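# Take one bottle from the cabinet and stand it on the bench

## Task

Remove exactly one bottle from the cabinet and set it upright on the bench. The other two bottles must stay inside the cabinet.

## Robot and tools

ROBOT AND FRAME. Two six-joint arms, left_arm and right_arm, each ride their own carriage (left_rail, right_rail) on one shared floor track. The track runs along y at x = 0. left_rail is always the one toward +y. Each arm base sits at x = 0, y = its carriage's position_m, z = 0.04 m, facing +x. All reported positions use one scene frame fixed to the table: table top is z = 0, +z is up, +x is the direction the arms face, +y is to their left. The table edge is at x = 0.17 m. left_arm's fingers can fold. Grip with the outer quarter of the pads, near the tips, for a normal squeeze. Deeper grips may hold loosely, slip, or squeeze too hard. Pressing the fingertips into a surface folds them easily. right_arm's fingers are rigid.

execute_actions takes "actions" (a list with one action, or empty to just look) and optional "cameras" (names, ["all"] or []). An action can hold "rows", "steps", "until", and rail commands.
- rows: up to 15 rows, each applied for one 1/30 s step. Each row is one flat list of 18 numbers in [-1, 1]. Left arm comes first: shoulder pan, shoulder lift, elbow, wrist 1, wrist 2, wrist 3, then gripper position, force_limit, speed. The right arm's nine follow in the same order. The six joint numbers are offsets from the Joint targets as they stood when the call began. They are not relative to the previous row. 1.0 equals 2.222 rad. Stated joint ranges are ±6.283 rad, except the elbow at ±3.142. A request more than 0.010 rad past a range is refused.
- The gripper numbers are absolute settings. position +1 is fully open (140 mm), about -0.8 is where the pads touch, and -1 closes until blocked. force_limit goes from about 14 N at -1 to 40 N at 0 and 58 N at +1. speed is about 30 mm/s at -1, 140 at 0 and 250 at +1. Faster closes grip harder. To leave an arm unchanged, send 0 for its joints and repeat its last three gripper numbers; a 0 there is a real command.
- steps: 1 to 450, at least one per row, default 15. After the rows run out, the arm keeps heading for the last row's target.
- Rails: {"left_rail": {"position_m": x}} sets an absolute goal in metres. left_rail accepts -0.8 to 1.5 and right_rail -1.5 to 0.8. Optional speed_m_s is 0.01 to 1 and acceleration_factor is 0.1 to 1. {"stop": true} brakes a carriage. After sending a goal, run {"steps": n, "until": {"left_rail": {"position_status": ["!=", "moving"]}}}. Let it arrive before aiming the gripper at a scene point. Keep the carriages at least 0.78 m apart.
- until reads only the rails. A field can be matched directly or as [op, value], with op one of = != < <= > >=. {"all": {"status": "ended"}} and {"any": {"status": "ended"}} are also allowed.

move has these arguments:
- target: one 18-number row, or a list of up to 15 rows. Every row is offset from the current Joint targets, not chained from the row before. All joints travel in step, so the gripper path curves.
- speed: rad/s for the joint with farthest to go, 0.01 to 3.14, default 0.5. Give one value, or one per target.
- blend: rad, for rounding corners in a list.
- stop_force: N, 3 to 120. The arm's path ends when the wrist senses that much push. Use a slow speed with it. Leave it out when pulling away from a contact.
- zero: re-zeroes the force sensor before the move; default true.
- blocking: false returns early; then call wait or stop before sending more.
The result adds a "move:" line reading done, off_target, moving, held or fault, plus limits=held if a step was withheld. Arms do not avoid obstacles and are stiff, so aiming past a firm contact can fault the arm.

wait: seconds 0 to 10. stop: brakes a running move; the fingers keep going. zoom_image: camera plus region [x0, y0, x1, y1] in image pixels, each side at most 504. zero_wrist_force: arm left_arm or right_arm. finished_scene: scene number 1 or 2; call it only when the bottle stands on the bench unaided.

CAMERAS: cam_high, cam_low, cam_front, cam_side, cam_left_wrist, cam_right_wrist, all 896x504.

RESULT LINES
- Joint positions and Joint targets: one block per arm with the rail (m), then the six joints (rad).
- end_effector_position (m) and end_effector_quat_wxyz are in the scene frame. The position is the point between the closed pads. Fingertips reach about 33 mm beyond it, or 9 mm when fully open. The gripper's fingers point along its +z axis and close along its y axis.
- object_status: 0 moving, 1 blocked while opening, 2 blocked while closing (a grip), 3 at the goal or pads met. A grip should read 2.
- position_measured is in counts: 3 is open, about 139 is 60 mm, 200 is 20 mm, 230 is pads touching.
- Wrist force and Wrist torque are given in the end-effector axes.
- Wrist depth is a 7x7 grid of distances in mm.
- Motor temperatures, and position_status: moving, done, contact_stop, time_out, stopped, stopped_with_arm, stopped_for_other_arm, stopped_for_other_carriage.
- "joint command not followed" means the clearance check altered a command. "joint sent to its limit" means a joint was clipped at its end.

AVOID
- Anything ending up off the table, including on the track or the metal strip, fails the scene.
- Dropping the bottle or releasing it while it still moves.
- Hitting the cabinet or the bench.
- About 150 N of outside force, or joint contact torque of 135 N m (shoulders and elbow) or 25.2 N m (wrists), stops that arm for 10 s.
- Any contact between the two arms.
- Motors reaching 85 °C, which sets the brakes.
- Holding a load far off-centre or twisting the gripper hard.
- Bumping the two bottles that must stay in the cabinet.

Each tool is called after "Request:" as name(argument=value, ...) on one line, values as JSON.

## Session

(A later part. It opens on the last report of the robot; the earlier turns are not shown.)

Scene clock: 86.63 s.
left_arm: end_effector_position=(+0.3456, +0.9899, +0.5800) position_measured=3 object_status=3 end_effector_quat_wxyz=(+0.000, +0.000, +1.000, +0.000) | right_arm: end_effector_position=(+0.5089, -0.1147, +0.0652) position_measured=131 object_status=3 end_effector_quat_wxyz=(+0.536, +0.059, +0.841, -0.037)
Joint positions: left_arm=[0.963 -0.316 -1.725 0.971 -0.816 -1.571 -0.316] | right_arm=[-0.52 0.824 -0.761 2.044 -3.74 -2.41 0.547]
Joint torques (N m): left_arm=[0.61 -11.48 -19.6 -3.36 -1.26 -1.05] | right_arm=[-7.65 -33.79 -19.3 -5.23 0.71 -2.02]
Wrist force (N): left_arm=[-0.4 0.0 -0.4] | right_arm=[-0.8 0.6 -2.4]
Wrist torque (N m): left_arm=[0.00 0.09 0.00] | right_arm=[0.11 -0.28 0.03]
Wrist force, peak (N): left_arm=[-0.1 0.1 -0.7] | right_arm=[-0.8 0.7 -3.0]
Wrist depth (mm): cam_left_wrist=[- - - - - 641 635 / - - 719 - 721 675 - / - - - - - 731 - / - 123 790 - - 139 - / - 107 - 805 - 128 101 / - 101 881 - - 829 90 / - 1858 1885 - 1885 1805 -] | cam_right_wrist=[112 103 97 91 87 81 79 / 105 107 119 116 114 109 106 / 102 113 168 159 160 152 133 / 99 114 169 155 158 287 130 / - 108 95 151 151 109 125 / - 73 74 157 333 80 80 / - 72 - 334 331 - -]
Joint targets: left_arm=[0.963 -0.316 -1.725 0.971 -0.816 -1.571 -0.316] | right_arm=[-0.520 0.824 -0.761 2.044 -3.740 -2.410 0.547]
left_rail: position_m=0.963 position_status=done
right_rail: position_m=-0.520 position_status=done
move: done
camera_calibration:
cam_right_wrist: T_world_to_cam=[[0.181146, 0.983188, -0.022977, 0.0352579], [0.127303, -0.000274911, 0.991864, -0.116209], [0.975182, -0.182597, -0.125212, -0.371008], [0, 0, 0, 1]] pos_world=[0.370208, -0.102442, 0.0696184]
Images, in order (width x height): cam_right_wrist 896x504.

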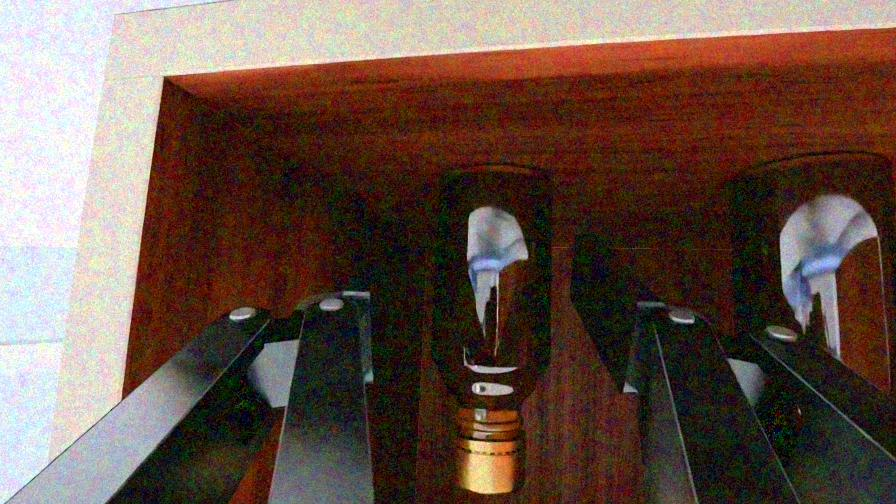

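Request:
move(target=[0,0,0,0,0,0,1,1,1,-0.019527,0.006748,-0.017841,-0.001990,0.015298,-0.017846,-0.02,0,-0.6], speed=0.05, stop_force=5, cameras=["cam_right_wrist"])

Scene clock: 92.93 s.
left_arm: end_effector_position=(+0.3456, +0.9899, +0.5800) position_measured=3 object_status=3 end_effector_quat_wxyz=(+0.000, +0.000, +1.000, +0.000) | right_arm: end_effector_position=(+0.5360, -0.1171, +0.0652) position_measured=131 object_status=3 end_effector_quat_wxyz=(+0.536, +0.059, +0.841, -0.037)
Joint positions: left_arm=[0.963 -0.316 -1.725 0.971 -0.816 -1.571 -0.316] | right_arm=[-0.52 0.781 -0.746 2.004 -3.745 -2.376 0.507]
Joint torques (N m): left_arm=[0.79 -11.31 -19.36 -3.5 -1.19 -1.3] | right_arm=[-7.95 -34.97 -20.08 -5.22 0.78 -1.98]
Wrist force (N): left_arm=[-0.2 0.0 -0.2] | right_arm=[-0.8 0.9 -2.6]
Wrist torque (N m): left_arm=[-0.01 0.04 0.00] | right_arm=[0.18 -0.29 0.03]
Wrist force, peak (N): left_arm=[-0.3 0.1 -0.7] | right_arm=[-0.8 0.6 -2.9]
Wrist depth (mm): cam_left_wrist=[673 653 661 656 644 - - / - 686 692 690 684 675 659 / 760 - 729 - - 707 - / 786 114 769 783 731 137 - / - 107 - 769 764 128 101 / - 866 846 829 790 - 90 / - 1872 1872 1844 1844 1768 -] | cam_right_wrist=[- 88 86 85 83 80 79 / 90 105 118 116 114 109 106 / 90 110 165 136 143 166 115 / 90 111 164 128 134 302 113 / 91 105 95 126 126 109 111 / - 73 74 126 131 80 80 / - 72 - 137 304 - -]
Joint targets: left_arm=[0.963 -0.316 -1.725 0.971 -0.816 -1.571 -0.316] | right_arm=[-0.520 0.781 -0.746 2.004 -3.745 -2.376 0.507]
left_rail: position_m=0.963 position_status=done
right_rail: position_m=-0.520 position_status=done
move: done
camera_calibration:
cam_right_wrist: T_world_to_cam=[[0.181133, 0.983188, -0.0230746, 0.0327205], [0.12732, -0.000178161, 0.991862, -0.119656], [0.975182, -0.182597, -0.125212, -0.397874], [0, 0, 0, 1]] pos_world=[0.397308, -0.104842, 0.0696182]
Images, in order (width x height): cam_right_wrist 896x504.

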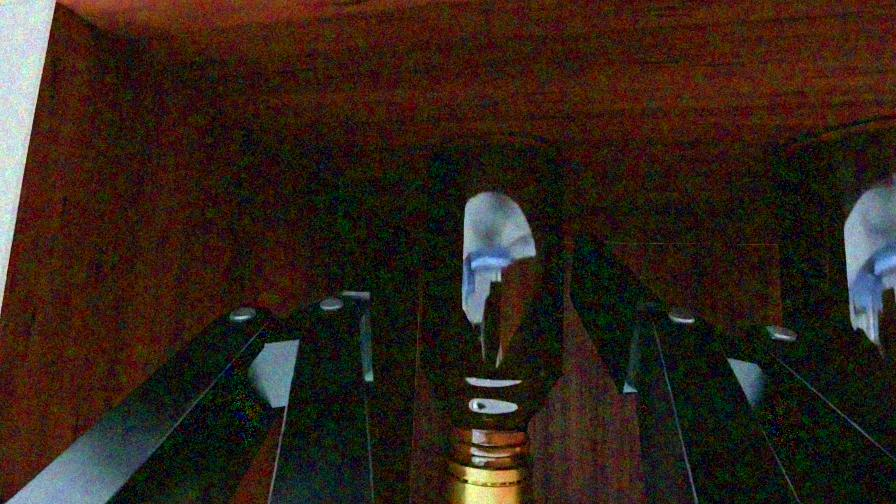

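Request:
execute_actions(actions=[{"rows":[[0,0,0,0,0,0,1,1,1,0,0,0,0,0,0,-1,0,-1]],"steps":40}], cameras=["cam_right_wrist"])

Scene clock: 95.63 s.
left_arm: end_effector_position=(+0.3456, +0.9899, +0.5800) position_measured=3 object_status=3 end_effector_quat_wxyz=(+0.000, +0.000, +1.000, +0.000) | right_arm: end_effector_position=(+0.5360, -0.1171, +0.0652) position_measured=163 object_status=2 end_effector_quat_wxyz=(+0.536, +0.059, +0.841, -0.037)
Joint positions: left_arm=[0.963 -0.316 -1.725 0.971 -0.816 -1.571 -0.316] | right_arm=[-0.52 0.781 -0.746 2.004 -3.745 -2.376 0.507]
Joint torques (N m): left_arm=[0.57 -11.44 -19.03 -3.51 -1.2 -1.36] | right_arm=[-8.06 -35.1 -18.03 -3.17 -0.76 -1.94]
Wrist force (N): left_arm=[-0.3 0.0 -0.5] | right_arm=[-2.5 0.2 -5.5]
Wrist torque (N m): left_arm=[-0.01 0.07 -0.01] | right_arm=[0.10 -0.23 0.07]
Wrist force, peak (N): left_arm=[0.0 0.0 -0.8] | right_arm=[-2.8 0.1 -5.8]
Wrist depth (mm): cam_left_wrist=[- 641 - - - 635 635 / 697 - 663 - 675 659 - / - - - - 721 - - / 769 123 749 767 - 138 692 / - 107 795 786 - 128 101 / - 101 857 875 835 - 90 / - 1872 1900 1793 1805 1831 -] | cam_right_wrist=[- 88 86 85 83 80 79 / 90 105 118 115 114 109 106 / 90 110 166 136 142 166 118 / 90 111 179 127 134 302 113 / 91 111 96 123 124 299 112 / 87 71 78 125 124 80 104 / - - - - - 75 -]
Joint targets: left_arm=[0.963 -0.316 -1.725 0.971 -0.816 -1.571 -0.316] | right_arm=[-0.520 0.781 -0.746 2.004 -3.745 -2.376 0.507]
left_rail: position_m=0.963 position_status=done
right_rail: position_m=-0.520 position_status=done
camera_calibration:
cam_right_wrist: T_world_to_cam=[[0.181146, 0.983188, -0.022977, 0.0327085], [0.127303, -0.000274911, 0.991864, -0.119659], [0.975182, -0.182597, -0.125212, -0.397874], [0, 0, 0, 1]] pos_world=[0.397308, -0.104842, 0.0696184]
Images, in order (width x height): cam_right_wrist 896x504.

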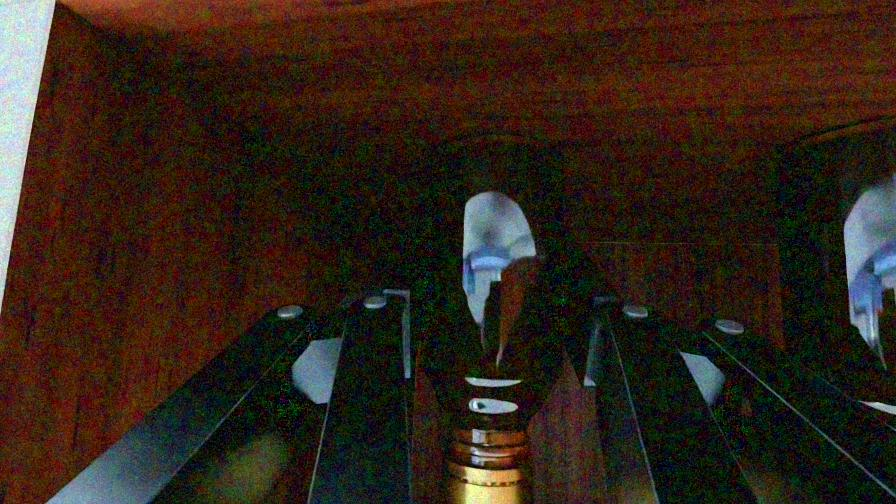

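Request:
move(target=[0,0,0,0,0,0,1,1,1,0,-0.027629,0.005413,0.022216,0,0,-1,0,-1], speed=0.06, cameras=["cam_right_wrist"])

Scene clock: 102.90 s.
left_arm: end_effector_position=(+0.3456, +0.9899, +0.5800) position_measured=3 object_status=3 end_effector_quat_wxyz=(+0.000, +0.000, +1.000, +0.000) | right_arm: end_effector_position=(+0.5360, -0.1171, +0.0901) position_measured=163 object_status=2 end_effector_quat_wxyz=(+0.536, +0.059, +0.841, -0.037)
Joint positions: left_arm=[0.963 -0.316 -1.725 0.971 -0.816 -1.571 -0.316] | right_arm=[-0.52 0.781 -0.807 2.016 -3.696 -2.376 0.507]
Joint torques (N m): left_arm=[-0.86 -11.37 -19.93 -3.54 -1.23 -1.27] | right_arm=[-7.66 -51.43 -2.82 -1.58 -2.68 -1.8]
Wrist force (N): left_arm=[-0.1 0.1 -0.4] | right_arm=[1.9 0.5 -1.5]
Wrist torque (N m): left_arm=[0.02 0.01 0.00] | right_arm=[0.08 -0.36 0.03]
Wrist force, peak (N): left_arm=[-0.3 0.1 -0.7] | right_arm=[-2.7 0.5 -5.8]
Wrist depth (mm): cam_left_wrist=[- - 686 670 - - - / - - - - - - - / - - 694 - 707 - - / - 114 - - 731 128 734 / - 107 - 742 - 128 101 / - 102 - 840 744 846 90 / - 1958 1858 1818 1831 1831 -] | cam_right_wrist=[- 109 127 125 122 119 111 / 90 110 162 169 166 161 120 / 90 110 178 134 209 246 115 / 90 111 179 127 134 308 113 / 91 111 96 123 124 297 114 / 87 71 78 125 124 80 112 / - - - 127 - 75 -]
Joint targets: left_arm=[0.963 -0.316 -1.725 0.971 -0.816 -1.571 -0.316] | right_arm=[-0.520 0.781 -0.807 2.016 -3.695 -2.376 0.507]
left_rail: position_m=0.963 position_status=done
right_rail: position_m=-0.520 position_status=done
move: done
camera_calibration:
cam_right_wrist: T_world_to_cam=[[0.181133, 0.983188, -0.0230746, 0.033391], [0.12732, -0.000178161, 0.991862, -0.144254], [0.975182, -0.182597, -0.125212, -0.394787], [0, 0, 0, 1]] pos_world=[0.397308, -0.104942, 0.0944182]
Images, in order (width x height): cam_right_wrist 896x504.

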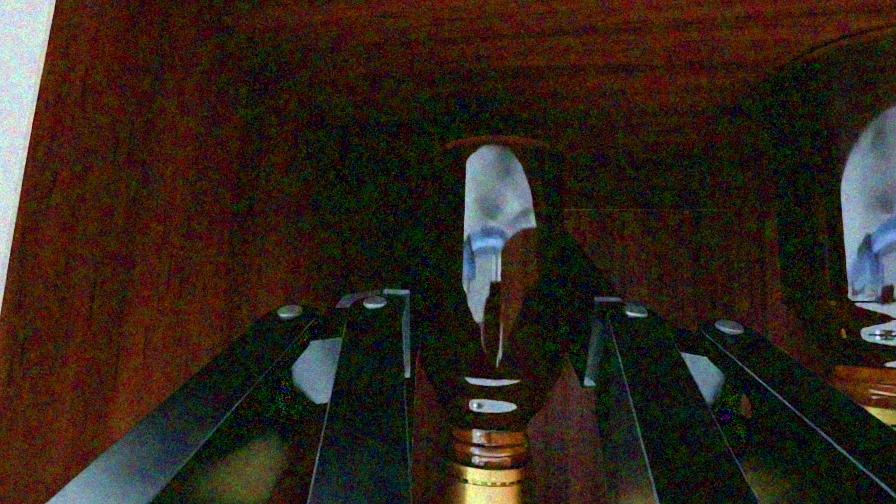

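Request:
move(target=[[0,0,0,0,0,0,1,1,1,0.068099,-0.022732,0.046798,0.028202,-0.051578,0.068624,-1,0,-1],[0,0,0,0,0,0,1,1,1,0.121645,-0.040857,0.071137,0.078861,-0.087586,0.137933,-1,0,-1],[0,0,0,0,0,0,1,1,1,0.149775,-0.051627,0.080507,0.117164,-0.104198,0.181257,-1,0,-1]], speed=0.2, blend=[0.03,0.03,0], cameras=["cam_high","cam_front","cam_right_wrist"])

Scene clock: 106.37 s.
left_arm: end_effector_position=(+0.3456, +0.9899, +0.5800) position_measured=3 object_status=3 end_effector_quat_wxyz=(+0.000, +0.000, +1.000, +0.000) | right_arm: end_effector_position=(+0.3604, -0.0924, +0.0901) position_measured=163 object_status=2 end_effector_quat_wxyz=(+0.536, +0.059, +0.841, -0.037)
Joint positions: left_arm=[0.963 -0.316 -1.725 0.971 -0.816 -1.571 -0.316] | right_arm=[-0.52 1.113 -0.922 2.195 -3.435 -2.608 0.91]
Joint torques (N m): left_arm=[0.63 -11.16 -18.86 -3.56 -1.45 -1.44] | right_arm=[8.78 -46.82 -1.59 -1.55 -4.29 1.99]
Wrist force (N): left_arm=[0.1 0.2 -0.3] | right_arm=[1.6 0.8 -1.4]
Wrist torque (N m): left_arm=[0.04 -0.03 0.01] | right_arm=[0.15 -0.28 -0.18]
Wrist force, peak (N): left_arm=[-0.3 -0.1 -0.8] | right_arm=[1.9 0.8 -1.9]
Wrist depth (mm): cam_left_wrist=[672 658 646 - - 646 649 / 695 - 695 - 677 - - / - - - - 725 - 672 / - 123 751 - - 129 - / - 107 - - 786 136 101 / - 863 - 826 - - 90 / - 1844 1831 1844 1805 1755 -] | cam_right_wrist=[161 159 157 154 151 148 145 / 227 223 216 209 205 199 193 / 374 357 279 132 229 247 236 / 607 661 282 127 129 424 246 / - - 94 123 123 453 249 / - 70 78 124 124 80 241 / - - - 127 - 75 -]
Joint targets: left_arm=[0.963 -0.316 -1.725 0.971 -0.816 -1.571 -0.316] | right_arm=[-0.520 1.114 -0.922 2.195 -3.435 -2.608 0.910]
left_rail: position_m=0.963 position_status=done
right_rail: position_m=-0.520 position_status=done
move: done
camera_calibration:
cam_right_wrist: T_world_to_cam=[[0.181241, 0.983171, -0.0229445, 0.0407824], [0.127585, -0.00037289, 0.991828, -0.12216], [0.975128, -0.182687, -0.125505, -0.218959], [0, 0, 0, 1]] pos_world=[0.221707, -0.0801426, 0.0946167]
Images, in order (width x height): cam_high 896x504, cam_front 896x504, cam_right_wrist 896x504.

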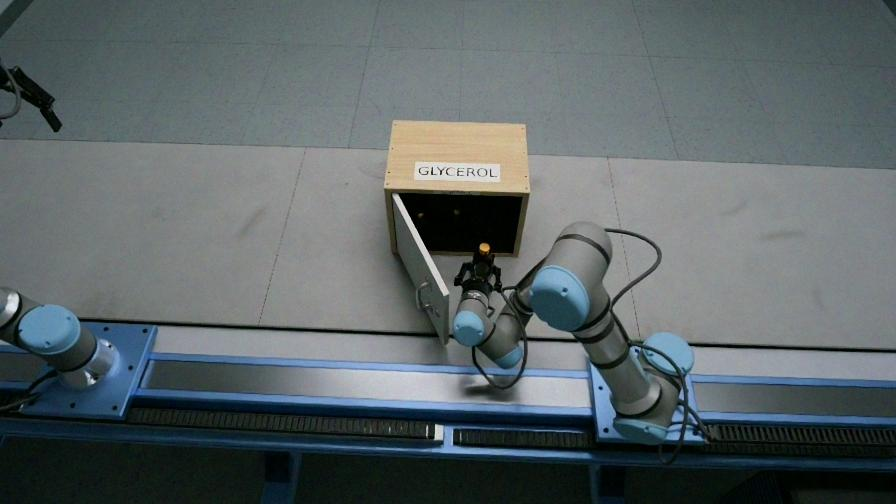

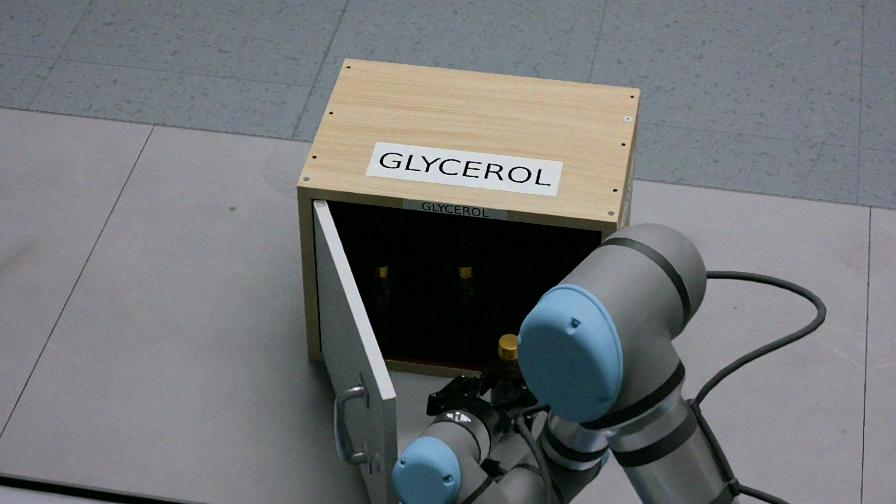

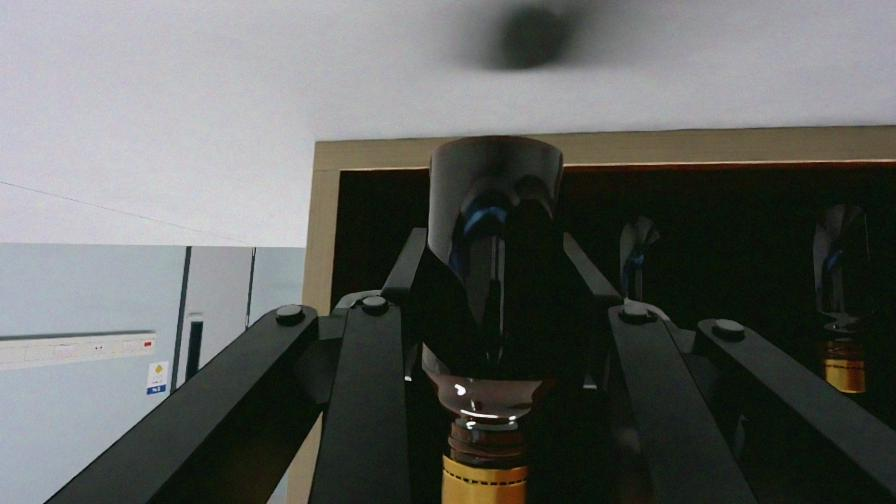

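Request:
execute_actions(actions=[{"right_rail":{"position_m":-0.78,"speed_m_s":0.6,"acceleration_factor":0.5},"steps":150,"until":{"right_rail":{"position_status":["!=","moving"]}}}], cameras=["cam_high","cam_right_wrist"])

Scene clock: 109.23 s.
left_arm: end_effector_position=(+0.3456, +0.9899, +0.5800) position_measured=3 object_status=3 end_effector_quat_wxyz=(+0.000, +0.000, +1.000, +0.000) | right_arm: end_effector_position=(+0.3603, -0.3524, +0.0901) position_measured=163 object_status=2 end_effector_quat_wxyz=(+0.536, +0.059, +0.841, -0.037)
Joint positions: left_arm=[0.963 -0.316 -1.725 0.971 -0.816 -1.571 -0.316] | right_arm=[-0.78 1.114 -0.922 2.195 -3.435 -2.608 0.91]
Joint torques (N m): left_arm=[0.48 -11.68 -18.85 -3.69 -1.43 -1.54] | right_arm=[5.13 -41.65 -14.4 -2.24 -2.67 2.16]
Wrist force (N): left_arm=[-0.4 0.2 -0.3] | right_arm=[1.8 0.7 -1.5]
Wrist torque (N m): left_arm=[0.04 0.08 -0.01] | right_arm=[0.14 -0.33 -0.17]
Wrist force, peak (N): left_arm=[-0.1 0.2 -0.7] | right_arm=[1.6 2.6 -1.7]
Wrist depth (mm): cam_left_wrist=[684 - 679 - 638 633 612 / - - - 692 - 666 653 / - 740 - - 682 717 - / - 123 - - - 721 - / - 107 - - - 127 101 / - - - 813 - - 90 / - 1885 1900 1831 1831 1768 -] | cam_right_wrist=[161 159 157 154 151 148 145 / 227 224 216 208 205 199 193 / 373 359 343 132 260 279 219 / 2579 687 5331 126 133 341 218 / - - 94 122 123 276 217 / - 70 78 124 124 80 197 / - - - - - 75 -]
Joint targets: left_arm=[0.963 -0.316 -1.725 0.971 -0.816 -1.571 -0.316] | right_arm=[-0.780 1.114 -0.922 2.195 -3.435 -2.608 0.910]
Tool commands: left_gripper/position=+1.0 left_gripper/force_limit=+1.0 left_gripper/speed=+1.0 right_gripper/position=-1.0 right_gripper/force_limit=+0.0 right_gripper/speed=-1.0
left_rail: position_m=0.963 position_status=done
right_rail: position_m=-0.780 speed_m_s=0.60 position_status=done
camera_calibration:
cam_right_wrist: T_world_to_cam=[[0.181228, 0.983171, -0.023042, 0.296437], [0.127603, -0.000276147, 0.991825, -0.122215], [0.975128, -0.182687, -0.125505, -0.26636], [0, 0, 0, 1]] pos_world=[0.221607, -0.340143, 0.0946165]
Images, in order (width x height): cam_high 896x504, cam_right_wrist 896x504.

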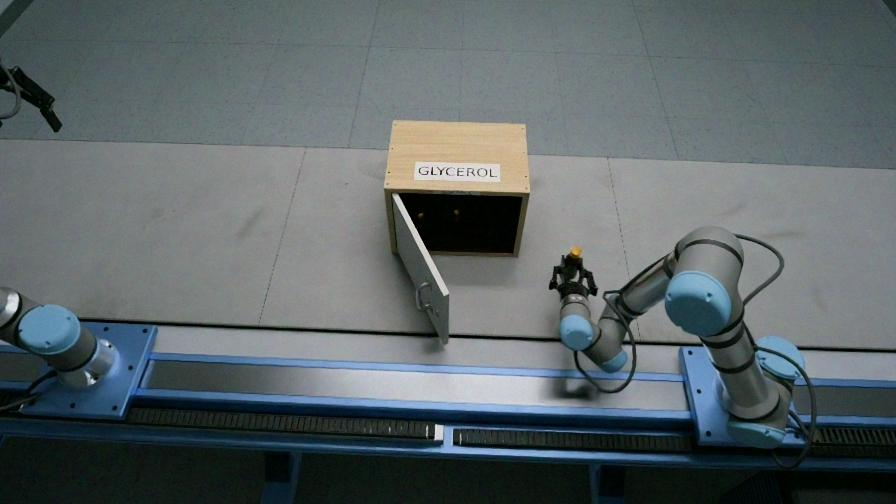

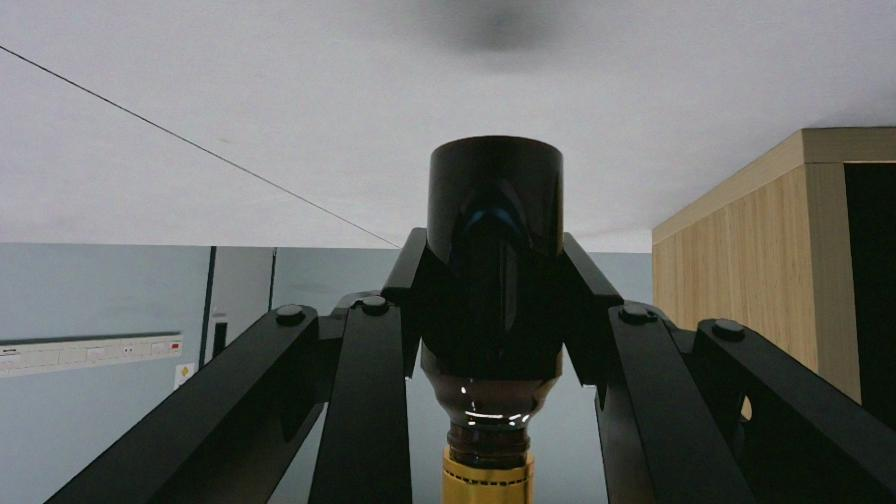

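Request:
move(target=[0,0,0,0,0,0,1,1,1,0,0.047814,-0.006991,-0.040823,0,0,-1,0,-1], speed=0.15)

Request:
move(target=[0,0,0,0,0,0,1,1,1,0,0.010115,-0.002067,-0.008048,0,0,-1,0,-1], speed=0.03, stop_force=4, cameras=["cam_right_wrist"])

Scene clock: 112.07 s.
left_arm: end_effector_position=(+0.3456, +0.9899, +0.5800) position_measured=3 object_status=3 end_effector_quat_wxyz=(+0.000, +0.000, +1.000, +0.000) | right_arm: end_effector_position=(+0.3603, -0.3523, +0.0523) position_measured=163 object_status=2 end_effector_quat_wxyz=(+0.536, +0.059, +0.841, -0.037)
Joint positions: left_arm=[0.963 -0.316 -1.725 0.971 -0.816 -1.571 -0.316] | right_arm=[-0.78 1.114 -0.816 2.18 -3.525 -2.608 0.91]
Joint torques (N m): left_arm=[-0.6 -11.33 -19.49 -3.56 -1.48 -1.54] | right_arm=[-2.66 -33.4 -17.86 -5.7 -0.65 1.97]
Wrist force (N): left_arm=[-0.2 0.2 -0.4] | right_arm=[1.7 0.9 -1.4]
Wrist torque (N m): left_arm=[0.03 0.04 0.00] | right_arm=[0.17 -0.30 -0.16]
Wrist force, peak (N): left_arm=[0.1 0.0 -0.9] | right_arm=[2.2 0.7 -1.3]
Wrist depth (mm): cam_left_wrist=[- - 636 666 658 688 632 / - - 668 699 - 654 - / - - - 717 - - - / - 115 751 717 - 128 723 / - 107 786 - - 128 101 / - 102 813 821 832 - 90 / - 1973 1900 1818 1768 1914 -] | cam_right_wrist=[- 96 96 94 91 89 87 / 146 134 130 127 125 121 117 / 225 218 206 135 157 183 174 / 474 433 400 127 134 305 207 / - - 94 123 123 276 217 / - 70 78 124 124 80 196 / - - - 131 - 75 -]
Joint targets: left_arm=[0.963 -0.316 -1.725 0.971 -0.816 -1.571 -0.316] | right_arm=[-0.780 1.114 -0.815 2.180 -3.526 -2.608 0.910]
left_rail: position_m=0.963 position_status=done
right_rail: position_m=-0.780 speed_m_s=0.60 position_status=done
move: done

Scene clock: 113.73 s.
left_arm: end_effector_position=(+0.3456, +0.9899, +0.5800) position_measured=3 object_status=3 end_effector_quat_wxyz=(+0.000, +0.000, +1.000, +0.000) | right_arm: end_effector_position=(+0.3603, -0.3523, +0.0469) position_measured=163 object_status=2 end_effector_quat_wxyz=(+0.536, +0.059, +0.841, -0.037)
Joint positions: left_arm=[0.963 -0.316 -1.725 0.971 -0.816 -1.571 -0.316] | right_arm=[-0.78 1.114 -0.801 2.177 -3.537 -2.608 0.91]
Joint torques (N m): left_arm=[0.54 -12.02 -19.78 -3.55 -1.45 -1.66] | right_arm=[-4.67 -47.69 2.15 -1.33 -0.79 1.85]
Wrist force (N): left_arm=[0.0 0.2 -0.4] | right_arm=[0.1 0.9 -1.7]
Wrist torque (N m): left_arm=[0.03 0.00 0.00] | right_arm=[0.13 -0.30 -0.12]
Wrist force, peak (N): left_arm=[-0.2 0.3 -0.8] | right_arm=[-9.7 0.6 -7.0]
Wrist depth (mm): cam_left_wrist=[- - 658 653 649 628 644 / - 738 681 688 663 663 - / - - 729 677 690 719 717 / - 115 760 - 760 138 692 / - 107 744 - 776 128 101 / - 848 - - 840 - 90 / - 1885 1858 1858 1805 1793 -] | cam_right_wrist=[- 92 86 85 87 82 79 / 133 121 118 116 112 109 113 / 204 197 191 135 142 166 160 / 422 391 366 127 134 294 206 / - - 94 122 123 277 216 / - 70 78 124 124 80 197 / - - - - - 75 -]
Joint targets: left_arm=[0.963 -0.316 -1.725 0.971 -0.816 -1.571 -0.316] | right_arm=[-0.780 1.114 -0.801 2.177 -3.537 -2.608 0.910]
left_rail: position_m=0.963 position_status=done
right_rail: position_m=-0.780 speed_m_s=0.60 position_status=done
move: contact (right_arm)
camera_calibration:
cam_right_wrist: T_world_to_cam=[[0.181241, 0.983171, -0.0229445, 0.295434], [0.127585, -0.00037289, 0.991828, -0.0793971], [0.975128, -0.182687, -0.125505, -0.271782], [0, 0, 0, 1]] pos_world=[0.221607, -0.340143, 0.0514167]
Images, in order (width x height): cam_right_wrist 896x504.

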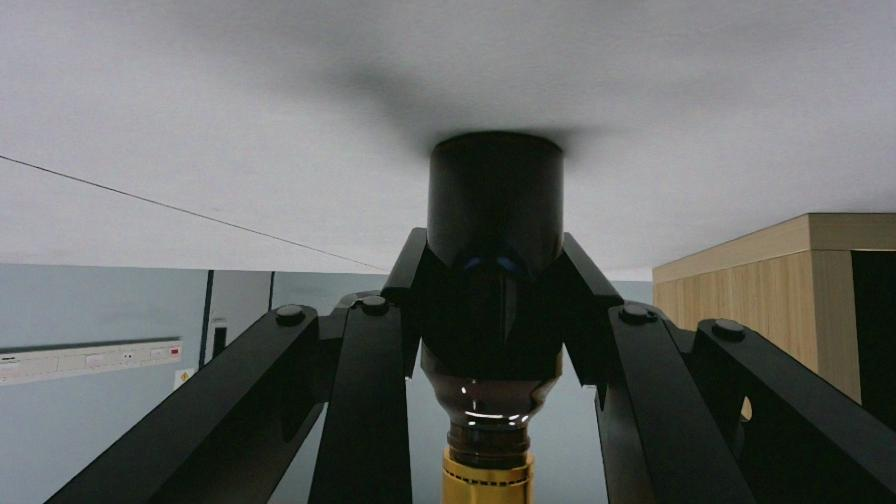

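Request:
execute_actions(actions=[{"rows":[[0,0,0,0,0,0,1,1,1,0,0,0,0,0,0,0.1,0,-0.9]],"steps":25}], cameras=["cam_right_wrist"])

Scene clock: 115.37 s.
left_arm: end_effector_position=(+0.3456, +0.9899, +0.5800) position_measured=3 object_status=3 end_effector_quat_wxyz=(+0.000, +0.000, +1.000, +0.000) | right_arm: end_effector_position=(+0.3603, -0.3523, +0.0469) position_measured=117 object_status=0 end_effector_quat_wxyz=(+0.536, +0.059, +0.841, -0.037)
Joint positions: left_arm=[0.963 -0.316 -1.725 0.971 -0.816 -1.571 -0.316] | right_arm=[-0.78 1.114 -0.801 2.177 -3.537 -2.608 0.91]
Joint torques (N m): left_arm=[-0.18 -11.49 -19.45 -3.66 -1.5 -1.46] | right_arm=[-4.57 -45.12 0.37 -2.41 -0.62 1.85]
Wrist force (N): left_arm=[-0.2 0.2 -0.4] | right_arm=[-0.6 0.8 -2.2]
Wrist torque (N m): left_arm=[0.05 0.04 0.00] | right_arm=[0.16 -0.33 -0.16]
Wrist force, peak (N): left_arm=[-0.2 0.0 -0.7] | right_arm=[-0.5 0.7 -2.3]
Wrist depth (mm): cam_left_wrist=[- - 656 640 - 610 596 / 719 663 699 684 705 - - / - 736 - 715 707 - 699 / - 115 762 751 - 129 738 / - 107 803 - - 128 101 / - 860 - - - 840 90 / - 1818 1844 1793 1780 1793 -] | cam_right_wrist=[- 92 86 85 87 82 79 / 133 121 118 116 113 109 113 / 203 197 190 135 142 166 160 / 420 392 297 128 133 291 206 / - 87 102 125 126 109 203 / - 73 70 125 124 76 79 / - 73 - 129 - - -]
Joint targets: left_arm=[0.963 -0.316 -1.725 0.971 -0.816 -1.571 -0.316] | right_arm=[-0.780 1.114 -0.801 2.177 -3.537 -2.608 0.910]
left_rail: position_m=0.963 position_status=done
right_rail: position_m=-0.780 speed_m_s=0.60 position_status=done
camera_calibration:
cam_right_wrist: T_world_to_cam=[[0.181241, 0.983171, -0.0229445, 0.295434], [0.127585, -0.00037289, 0.991828, -0.0793971], [0.975128, -0.182687, -0.125505, -0.271782], [0, 0, 0, 1]] pos_world=[0.221607, -0.340143, 0.0514167]
Images, in order (width x height): cam_right_wrist 896x504.

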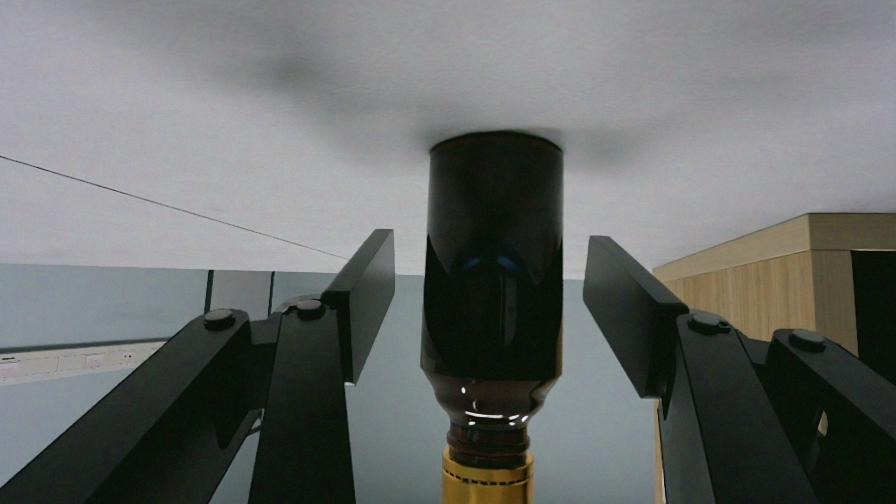

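Request:
move(target=[[0,0,0,0,0,0,1,1,1,0.057994,-0.061249,0.018279,0.136501,-0.027276,0.106492,0.1,0,-0.9],[0,0,0,0,0,0,1,1,1,0.086348,-0.223330,0.007187,0.363609,-0.036275,0.166744,0.1,0,-0.9],[0,0,0,0,0,0,1,1,1,-0.030366,-0.214284,-0.475951,0.955854,0.466712,0.578040,0.1,0,-0.9]], speed=[0.2,0.5,0.9], blend=[0.03,0.15,0])

Request:
execute_actions(actions=[{"right_rail":{"position_m":-0.52},"steps":150,"until":{"right_rail":{"position_status":["!=","moving"]}}}], cameras=["cam_high","cam_front","cam_right_wrist","cam_side"])

Scene clock: 122.97 s.
left_arm: end_effector_position=(+0.3456, +0.9899, +0.5800) position_measured=3 object_status=3 end_effector_quat_wxyz=(+0.000, +0.000, +1.000, +0.000) | right_arm: end_effector_position=(+0.1904, -0.1850, +0.3598) position_measured=117 object_status=3 end_effector_quat_wxyz=(+0.000, +0.543, +0.840, +0.000)
Joint positions: left_arm=[0.963 -0.316 -1.725 0.971 -0.816 -1.571 -0.316] | right_arm=[-0.78 1.046 -1.277 1.119 -1.414 -1.571 2.194]
Joint torques (N m): left_arm=[0.08 -11.51 -19.11 -3.71 -1.5 -1.64] | right_arm=[-7.79 -29.94 -35.33 -0.87 1.83 2.21]
Wrist force (N): left_arm=[-0.4 0.1 -0.5] | right_arm=[0.7 0.9 0.3]
Wrist torque (N m): left_arm=[0.02 0.07 0.00] | right_arm=[0.19 -0.13 -0.15]
Wrist force, peak (N): left_arm=[-0.2 0.0 -0.9] | right_arm=[-0.3 0.0 -3.0]
Wrist depth (mm): cam_left_wrist=[- - 677 628 - 651 636 / - 725 695 - 695 661 - / - 731 686 715 - 711 690 / 758 123 - 736 - 138 758 / - 107 - - 764 128 101 / - 108 - 816 - - 90 / - 1928 1831 1914 1793 1805 -] | cam_right_wrist=[1218 1176 454 460 448 440 426 / 1263 1256 481 480 473 460 439 / 1325 570 503 502 494 477 462 / 1419 598 520 523 504 496 486 / 1528 95 107 557 157 109 503 / - 73 78 588 582 76 79 / - 73 638 631 612 - -]
Joint targets: left_arm=[0.963 -0.316 -1.725 0.971 -0.816 -1.571 -0.316] | right_arm=[-0.780 1.046 -1.277 1.119 -1.413 -1.571 2.194]
left_rail: position_m=0.963 position_status=done
right_rail: position_m=-0.780 speed_m_s=0.60 position_status=done
move: done

Scene clock: 124.37 s.
left_arm: end_effector_position=(+0.3456, +0.9899, +0.5800) position_measured=3 object_status=3 end_effector_quat_wxyz=(+0.000, +0.000, +1.000, +0.000) | right_arm: end_effector_position=(+0.1903, +0.0750, +0.3599) position_measured=117 object_status=3 end_effector_quat_wxyz=(+0.000, +0.543, +0.840, +0.000)
Joint positions: left_arm=[0.963 -0.316 -1.725 0.971 -0.816 -1.571 -0.316] | right_arm=[-0.52 1.046 -1.277 1.119 -1.413 -1.571 2.194]
Joint torques (N m): left_arm=[0.2 -11.43 -18.6 -3.74 -1.51 -1.73] | right_arm=[-5.3 -45.65 -33.84 -1.31 0.75 2.29]
Wrist force (N): left_arm=[0.0 0.0 -0.4] | right_arm=[0.8 0.9 0.3]
Wrist torque (N m): left_arm=[0.00 -0.01 0.00] | right_arm=[0.19 -0.15 -0.15]
Wrist force, peak (N): left_arm=[-0.3 0.2 -0.7] | right_arm=[2.1 1.7 0.4]
Wrist depth (mm): cam_left_wrist=[- 646 654 - 581 643 - / - - 692 624 - 656 666 / 719 666 734 715 - - - / - 123 764 736 - 138 - / - 108 811 808 - 136 101 / - 857 857 - 866 - 90 / - 1885 1844 1872 1831 1524 -] | cam_right_wrist=[1218 1164 452 465 443 439 434 / 1290 1230 464 484 465 459 453 / 1371 567 524 493 479 472 464 / 1403 586 334 240 260 257 253 / 1518 95 107 551 229 109 381 / - 73 78 586 577 76 79 / - 73 635 621 604 - -]
Joint targets: left_arm=[0.963 -0.316 -1.725 0.971 -0.816 -1.571 -0.316] | right_arm=[-0.520 1.046 -1.277 1.119 -1.413 -1.571 2.194]
Tool commands: left_gripper/position=+1.0 left_gripper/force_limit=+1.0 left_gripper/speed=+1.0 right_gripper/position=+0.1 right_gripper/force_limit=+0.0 right_gripper/speed=-0.9
left_rail: position_m=0.963 position_status=done
right_rail: position_m=-0.520 speed_m_s=0.60 position_status=done
camera_calibration:
cam_right_wrist: T_world_to_cam=[[0.909478, 0.412938, -0.0482917, -0.173408], [0.407166, -0.861182, 0.304273, -0.109116], [0.0840581, -0.296393, -0.95136, 0.486568], [0, 0, 0, 1]] pos_world=[0.161239, 0.121853, 0.487728]
Images, in order (width x height): cam_high 896x504, cam_front 896x504, cam_side 896x504, cam_right_wrist 896x504.

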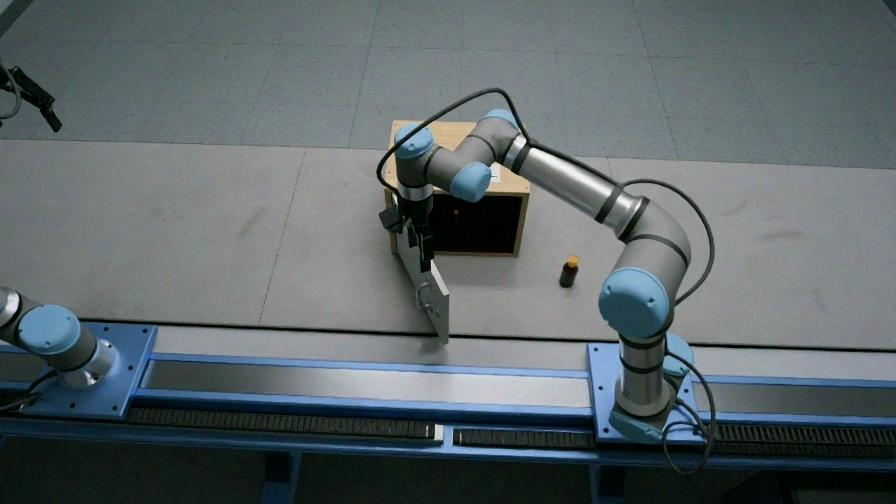

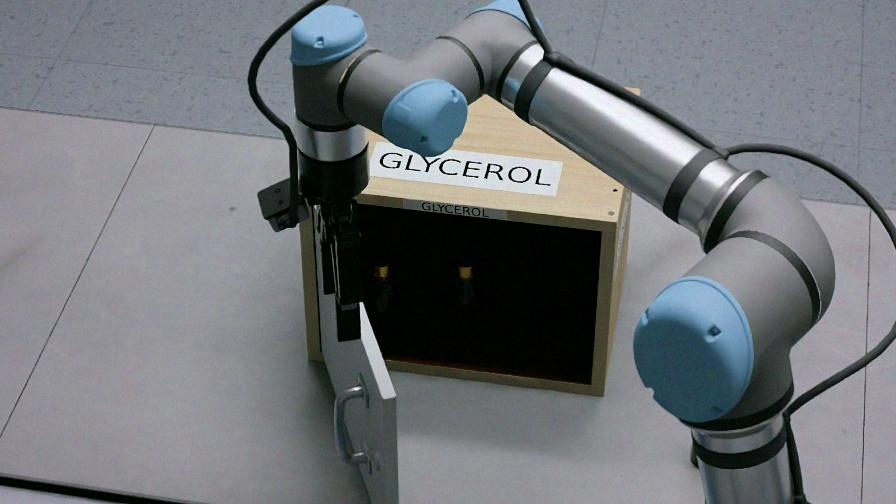

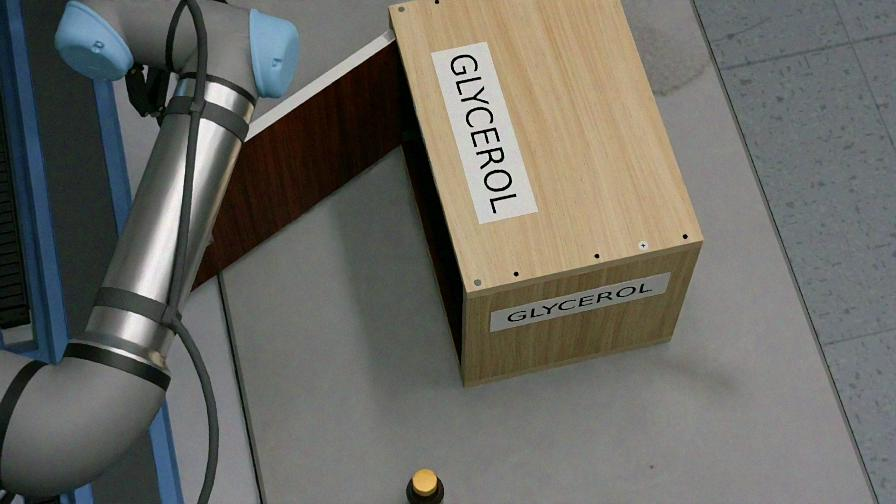

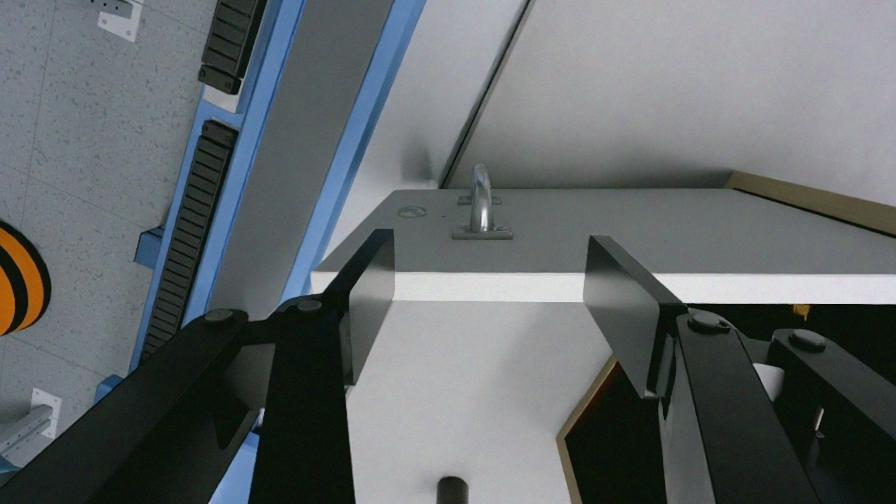

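Request:
move(target=[0,0,0,0,0,0,1,1,1,0,0.006618,0.170389,-0.177008,0,0,-0.3,0,-0.5], speed=0.3, stop_force=15, cameras=["cam_right_wrist"])

Request:
execute_actions(actions=[{"rows":[[0,0,0,0,0,0,1,1,1,0,0,0,0,0,0,-1,0,-1]],"steps":50}])

Scene clock: 129.63 s.
left_arm: end_effector_position=(+0.3456, +0.9899, +0.5800) position_measured=3 object_status=3 end_effector_quat_wxyz=(+0.000, +0.000, +1.000, +0.000) | right_arm: end_effector_position=(+0.1903, +0.0750, +0.2049) position_measured=167 object_status=3 end_effector_quat_wxyz=(+0.000, +0.543, +0.840, +0.000)
Joint positions: left_arm=[0.963 -0.316 -1.725 0.971 -0.816 -1.571 -0.316] | right_arm=[-0.52 1.046 -1.262 1.498 -1.807 -1.571 2.194]
Joint torques (N m): left_arm=[-0.06 -11.71 -19.13 -3.72 -1.6 -1.71] | right_arm=[5.51 -30.47 -16.93 -5.01 -1.89 2.22]
Wrist force (N): left_arm=[-0.3 0.3 -0.6] | right_arm=[0.9 0.9 0.2]
Wrist torque (N m): left_arm=[0.05 0.05 0.00] | right_arm=[0.20 -0.18 -0.14]
Wrist force, peak (N): left_arm=[-0.2 -0.1 -0.8] | right_arm=[1.1 1.1 0.3]
Wrist depth (mm): cam_left_wrist=[707 665 644 665 681 - 644 / 711 686 - 686 - - 633 / - - 721 - - - 694 / 778 114 751 762 760 129 727 / - 108 - - 816 136 101 / - 854 890 - - 824 90 / - 1844 1872 1611 1805 1831 -] | cam_right_wrist=[1052 319 312 322 306 300 296 / 1111 319 326 335 319 314 310 / 1137 - 354 349 337 329 323 / 428 360 359 155 258 257 253 / 451 378 94 139 139 181 168 / 502 70 74 122 116 78 131 / - - - 102 102 - -]
Joint targets: left_arm=[0.963 -0.316 -1.725 0.971 -0.816 -1.571 -0.316] | right_arm=[-0.520 1.046 -1.262 1.498 -1.807 -1.571 2.194]
left_rail: position_m=0.963 position_status=done
right_rail: position_m=-0.520 speed_m_s=0.60 position_status=done
move: done
camera_calibration:
cam_right_wrist: T_world_to_cam=[[0.909478, 0.412939, -0.0482874, -0.18089], [0.407169, -0.86119, 0.304245, -0.0619738], [0.08405, -0.296365, -0.951369, 0.339203], [0, 0, 0, 1]] pos_world=[0.161239, 0.121853, 0.332828]
Images, in order (width x height): cam_right_wrist 896x504.

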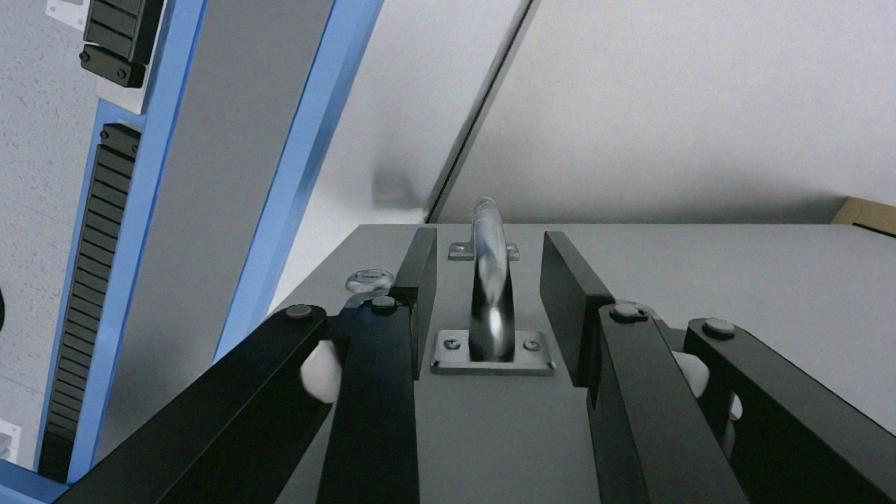

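Scene clock: 131.50 s.
left_arm: end_effector_position=(+0.3456, +0.9899, +0.5800) position_measured=3 object_status=3 end_effector_quat_wxyz=(+0.000, +0.000, +1.000, +0.000) | right_arm: end_effector_position=(+0.1903, +0.0750, +0.2049) position_measured=214 object_status=2 end_effector_quat_wxyz=(+0.000, +0.543, +0.840, +0.000)
Joint positions: left_arm=[0.963 -0.316 -1.725 0.971 -0.816 -1.571 -0.316] | right_arm=[-0.52 1.046 -1.262 1.498 -1.807 -1.571 2.194]
Joint torques (N m): left_arm=[0.19 -11.25 -19.12 -3.65 -1.49 -1.81] | right_arm=[5.72 -30.42 -20.39 -5.03 -1.95 2.25]
Wrist force (N): left_arm=[-0.1 0.1 -0.7] | right_arm=[1.0 -3.3 -3.7]
Wrist torque (N m): left_arm=[0.01 0.00 0.00] | right_arm=[0.69 -0.15 -0.80]
Wrist force, peak (N): left_arm=[-0.2 -0.1 -0.8] | right_arm=[1.1 -3.3 -4.0]
Wrist depth (mm): cam_left_wrist=[672 711 672 - - 682 648 / 697 705 - - - 638 640 / - - 727 699 - - - / 746 123 753 - - 138 - / - 107 740 793 - 128 101 / - 857 - 821 816 - 90 / - 1885 1943 1844 1805 1805 -] | cam_right_wrist=[1038 314 310 322 303 300 297 / 1095 322 326 335 318 315 305 / 1148 348 354 349 335 330 326 / 428 364 358 264 259 256 252 / 453 363 187 96 109 180 168 / 469 401 77 75 75 80 131 / - - - 102 - 72 -]
Joint targets: left_arm=[0.963 -0.316 -1.725 0.971 -0.816 -1.571 -0.316] | right_arm=[-0.520 1.046 -1.262 1.498 -1.807 -1.571 2.194]
left_rail: position_m=0.963 position_status=done
right_rail: position_m=-0.520 speed_m_s=0.60 position_status=done

Request:
move(target=[[0,0,0,0,0,0,1,1,1,-0.018175,-0.024359,0.031909,-0.007550,0,-0.069231,-1,0,-1],[0,0,0,0,0,0,1,1,1,-0.051264,-0.055053,0.070120,-0.015067,0,-0.180868,-1,0,-1],[0,0,0,0,0,0,1,1,1,-0.088932,-0.075738,0.094583,-0.018846,0,-0.297083,-1,0,-1],[0,0,0,0,0,0,1,1,1,-0.128273,-0.084579,0.104719,-0.020140,0,-0.414972,-1,0,-1],[0,0,0,0,0,0,1,1,1,-0.165793,-0.080661,0.100251,-0.019590,0,-0.531039,-1,0,-1],[0,0,0,0,0,0,1,1,1,-0.192354,-0.068575,0.086231,-0.017656,0,-0.620439,-1,0,-1],[0,0,0,0,0,0,1,1,1,-0.209493,-0.054761,0.069766,-0.015006,0,-0.684707,-1,0,-1]], speed=0.4, blend=[0.03,0.03,0.03,0.03,0.03,0.03,0], stop_force=40, cameras=["cam_high","cam_front","cam_right_wrist"])

Scene clock: 141.67 s.
left_arm: end_effector_position=(+0.3456, +0.9899, +0.5800) position_measured=3 object_status=3 end_effector_quat_wxyz=(+0.000, +0.000, +1.000, +0.000) | right_arm: end_effector_position=(+0.3925, -0.1030, +0.2049) position_measured=214 object_status=2 end_effector_quat_wxyz=(+0.000, +0.046, +0.999, +0.000)
Joint positions: left_arm=[0.963 -0.316 -1.725 0.971 -0.816 -1.571 -0.316] | right_arm=[-0.52 0.581 -1.384 1.653 -1.84 -1.571 0.673]
Joint torques (N m): left_arm=[0.43 -11.93 -19.44 -3.79 -1.46 -2.01] | right_arm=[-12.25 -26.89 -34.93 -0.05 -1.9 -1.78]
Wrist force (N): left_arm=[-0.1 -0.1 -0.6] | right_arm=[3.7 10.5 2.8]
Wrist torque (N m): left_arm=[-0.03 0.02 0.00] | right_arm=[0.39 -0.29 -0.19]
Wrist force, peak (N): left_arm=[-0.4 0.0 -0.9] | right_arm=[5.6 5.6 8.9]
Wrist depth (mm): cam_left_wrist=[- 668 690 - - 595 656 / - - - - - - 666 / - 738 707 - - 719 697 / - 123 760 - - 138 723 / - 107 816 832 - 128 101 / - 101 - - - - 90 / - 1844 1831 1885 1858 1780 -] | cam_right_wrist=[322 317 314 309 304 301 295 / 337 333 328 324 320 315 312 / 276 346 345 340 334 330 324 / 378 370 357 289 264 300 270 / 398 389 183 97 110 186 174 / 422 - 77 75 75 80 135 / - - - 101 - 72 -]
Joint targets: left_arm=[0.963 -0.316 -1.725 0.971 -0.816 -1.571 -0.316] | right_arm=[-0.520 0.581 -1.384 1.653 -1.840 -1.571 0.673]
left_rail: position_m=0.963 position_status=done
right_rail: position_m=-0.520 speed_m_s=0.60 position_status=done
move: done
camera_calibration:
cam_right_wrist: T_world_to_cam=[[0.0885002, 0.9949, -0.0483934, 0.0909099], [0.949816, -0.0696564, 0.304954, -0.429202], [0.300028, -0.0729533, -0.951137, 0.207585], [0, 0, 0, 1]] pos_world=[0.337336, -0.105199, 0.332729]
Images, in order (width x height): cam_high 896x504, cam_front 896x504, cam_right_wrist 896x504.

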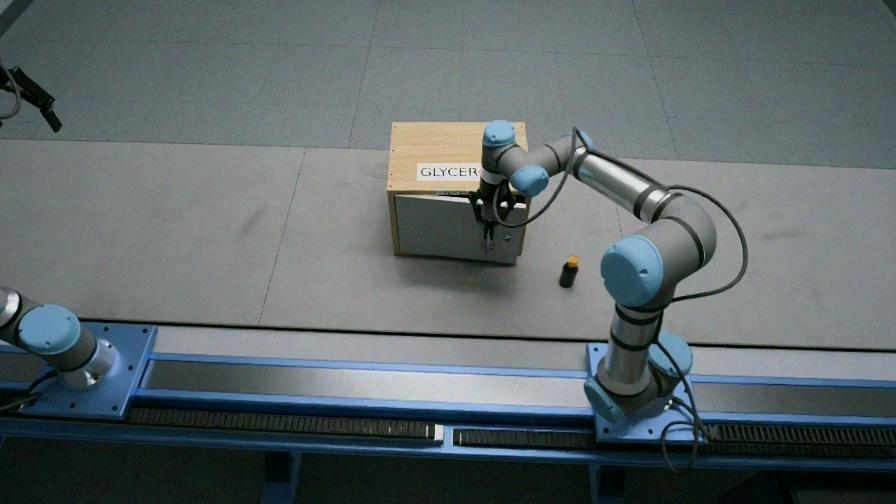

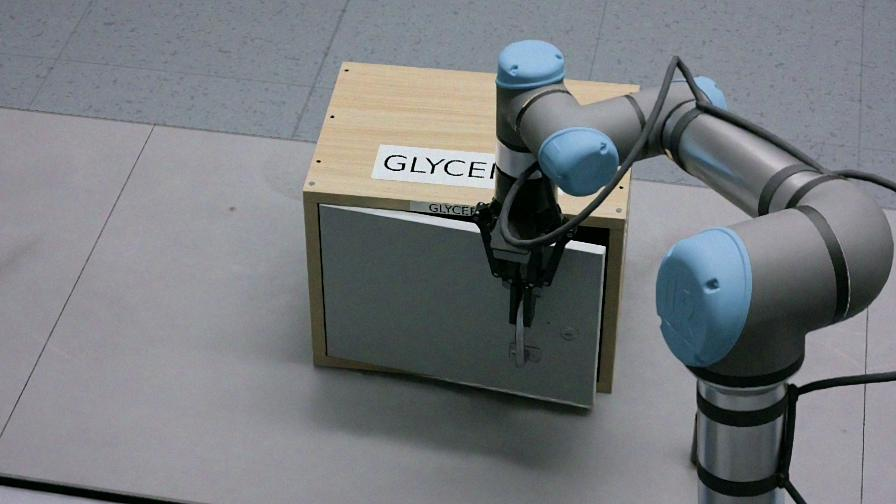

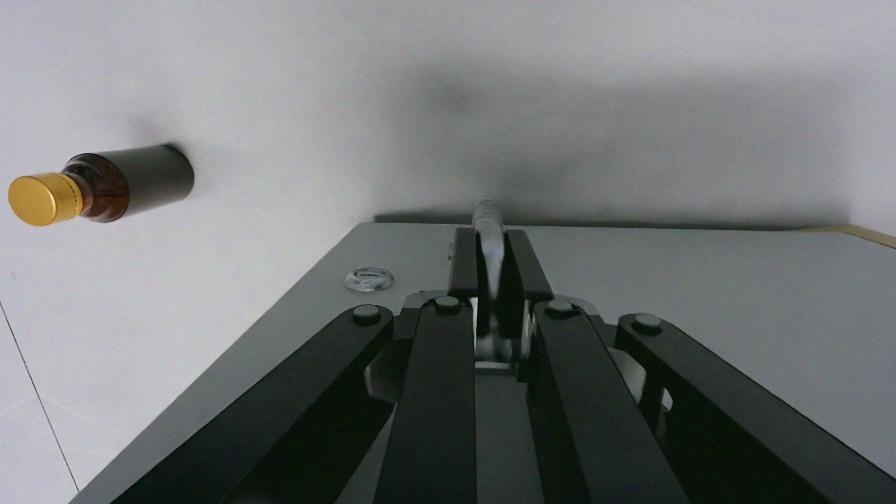

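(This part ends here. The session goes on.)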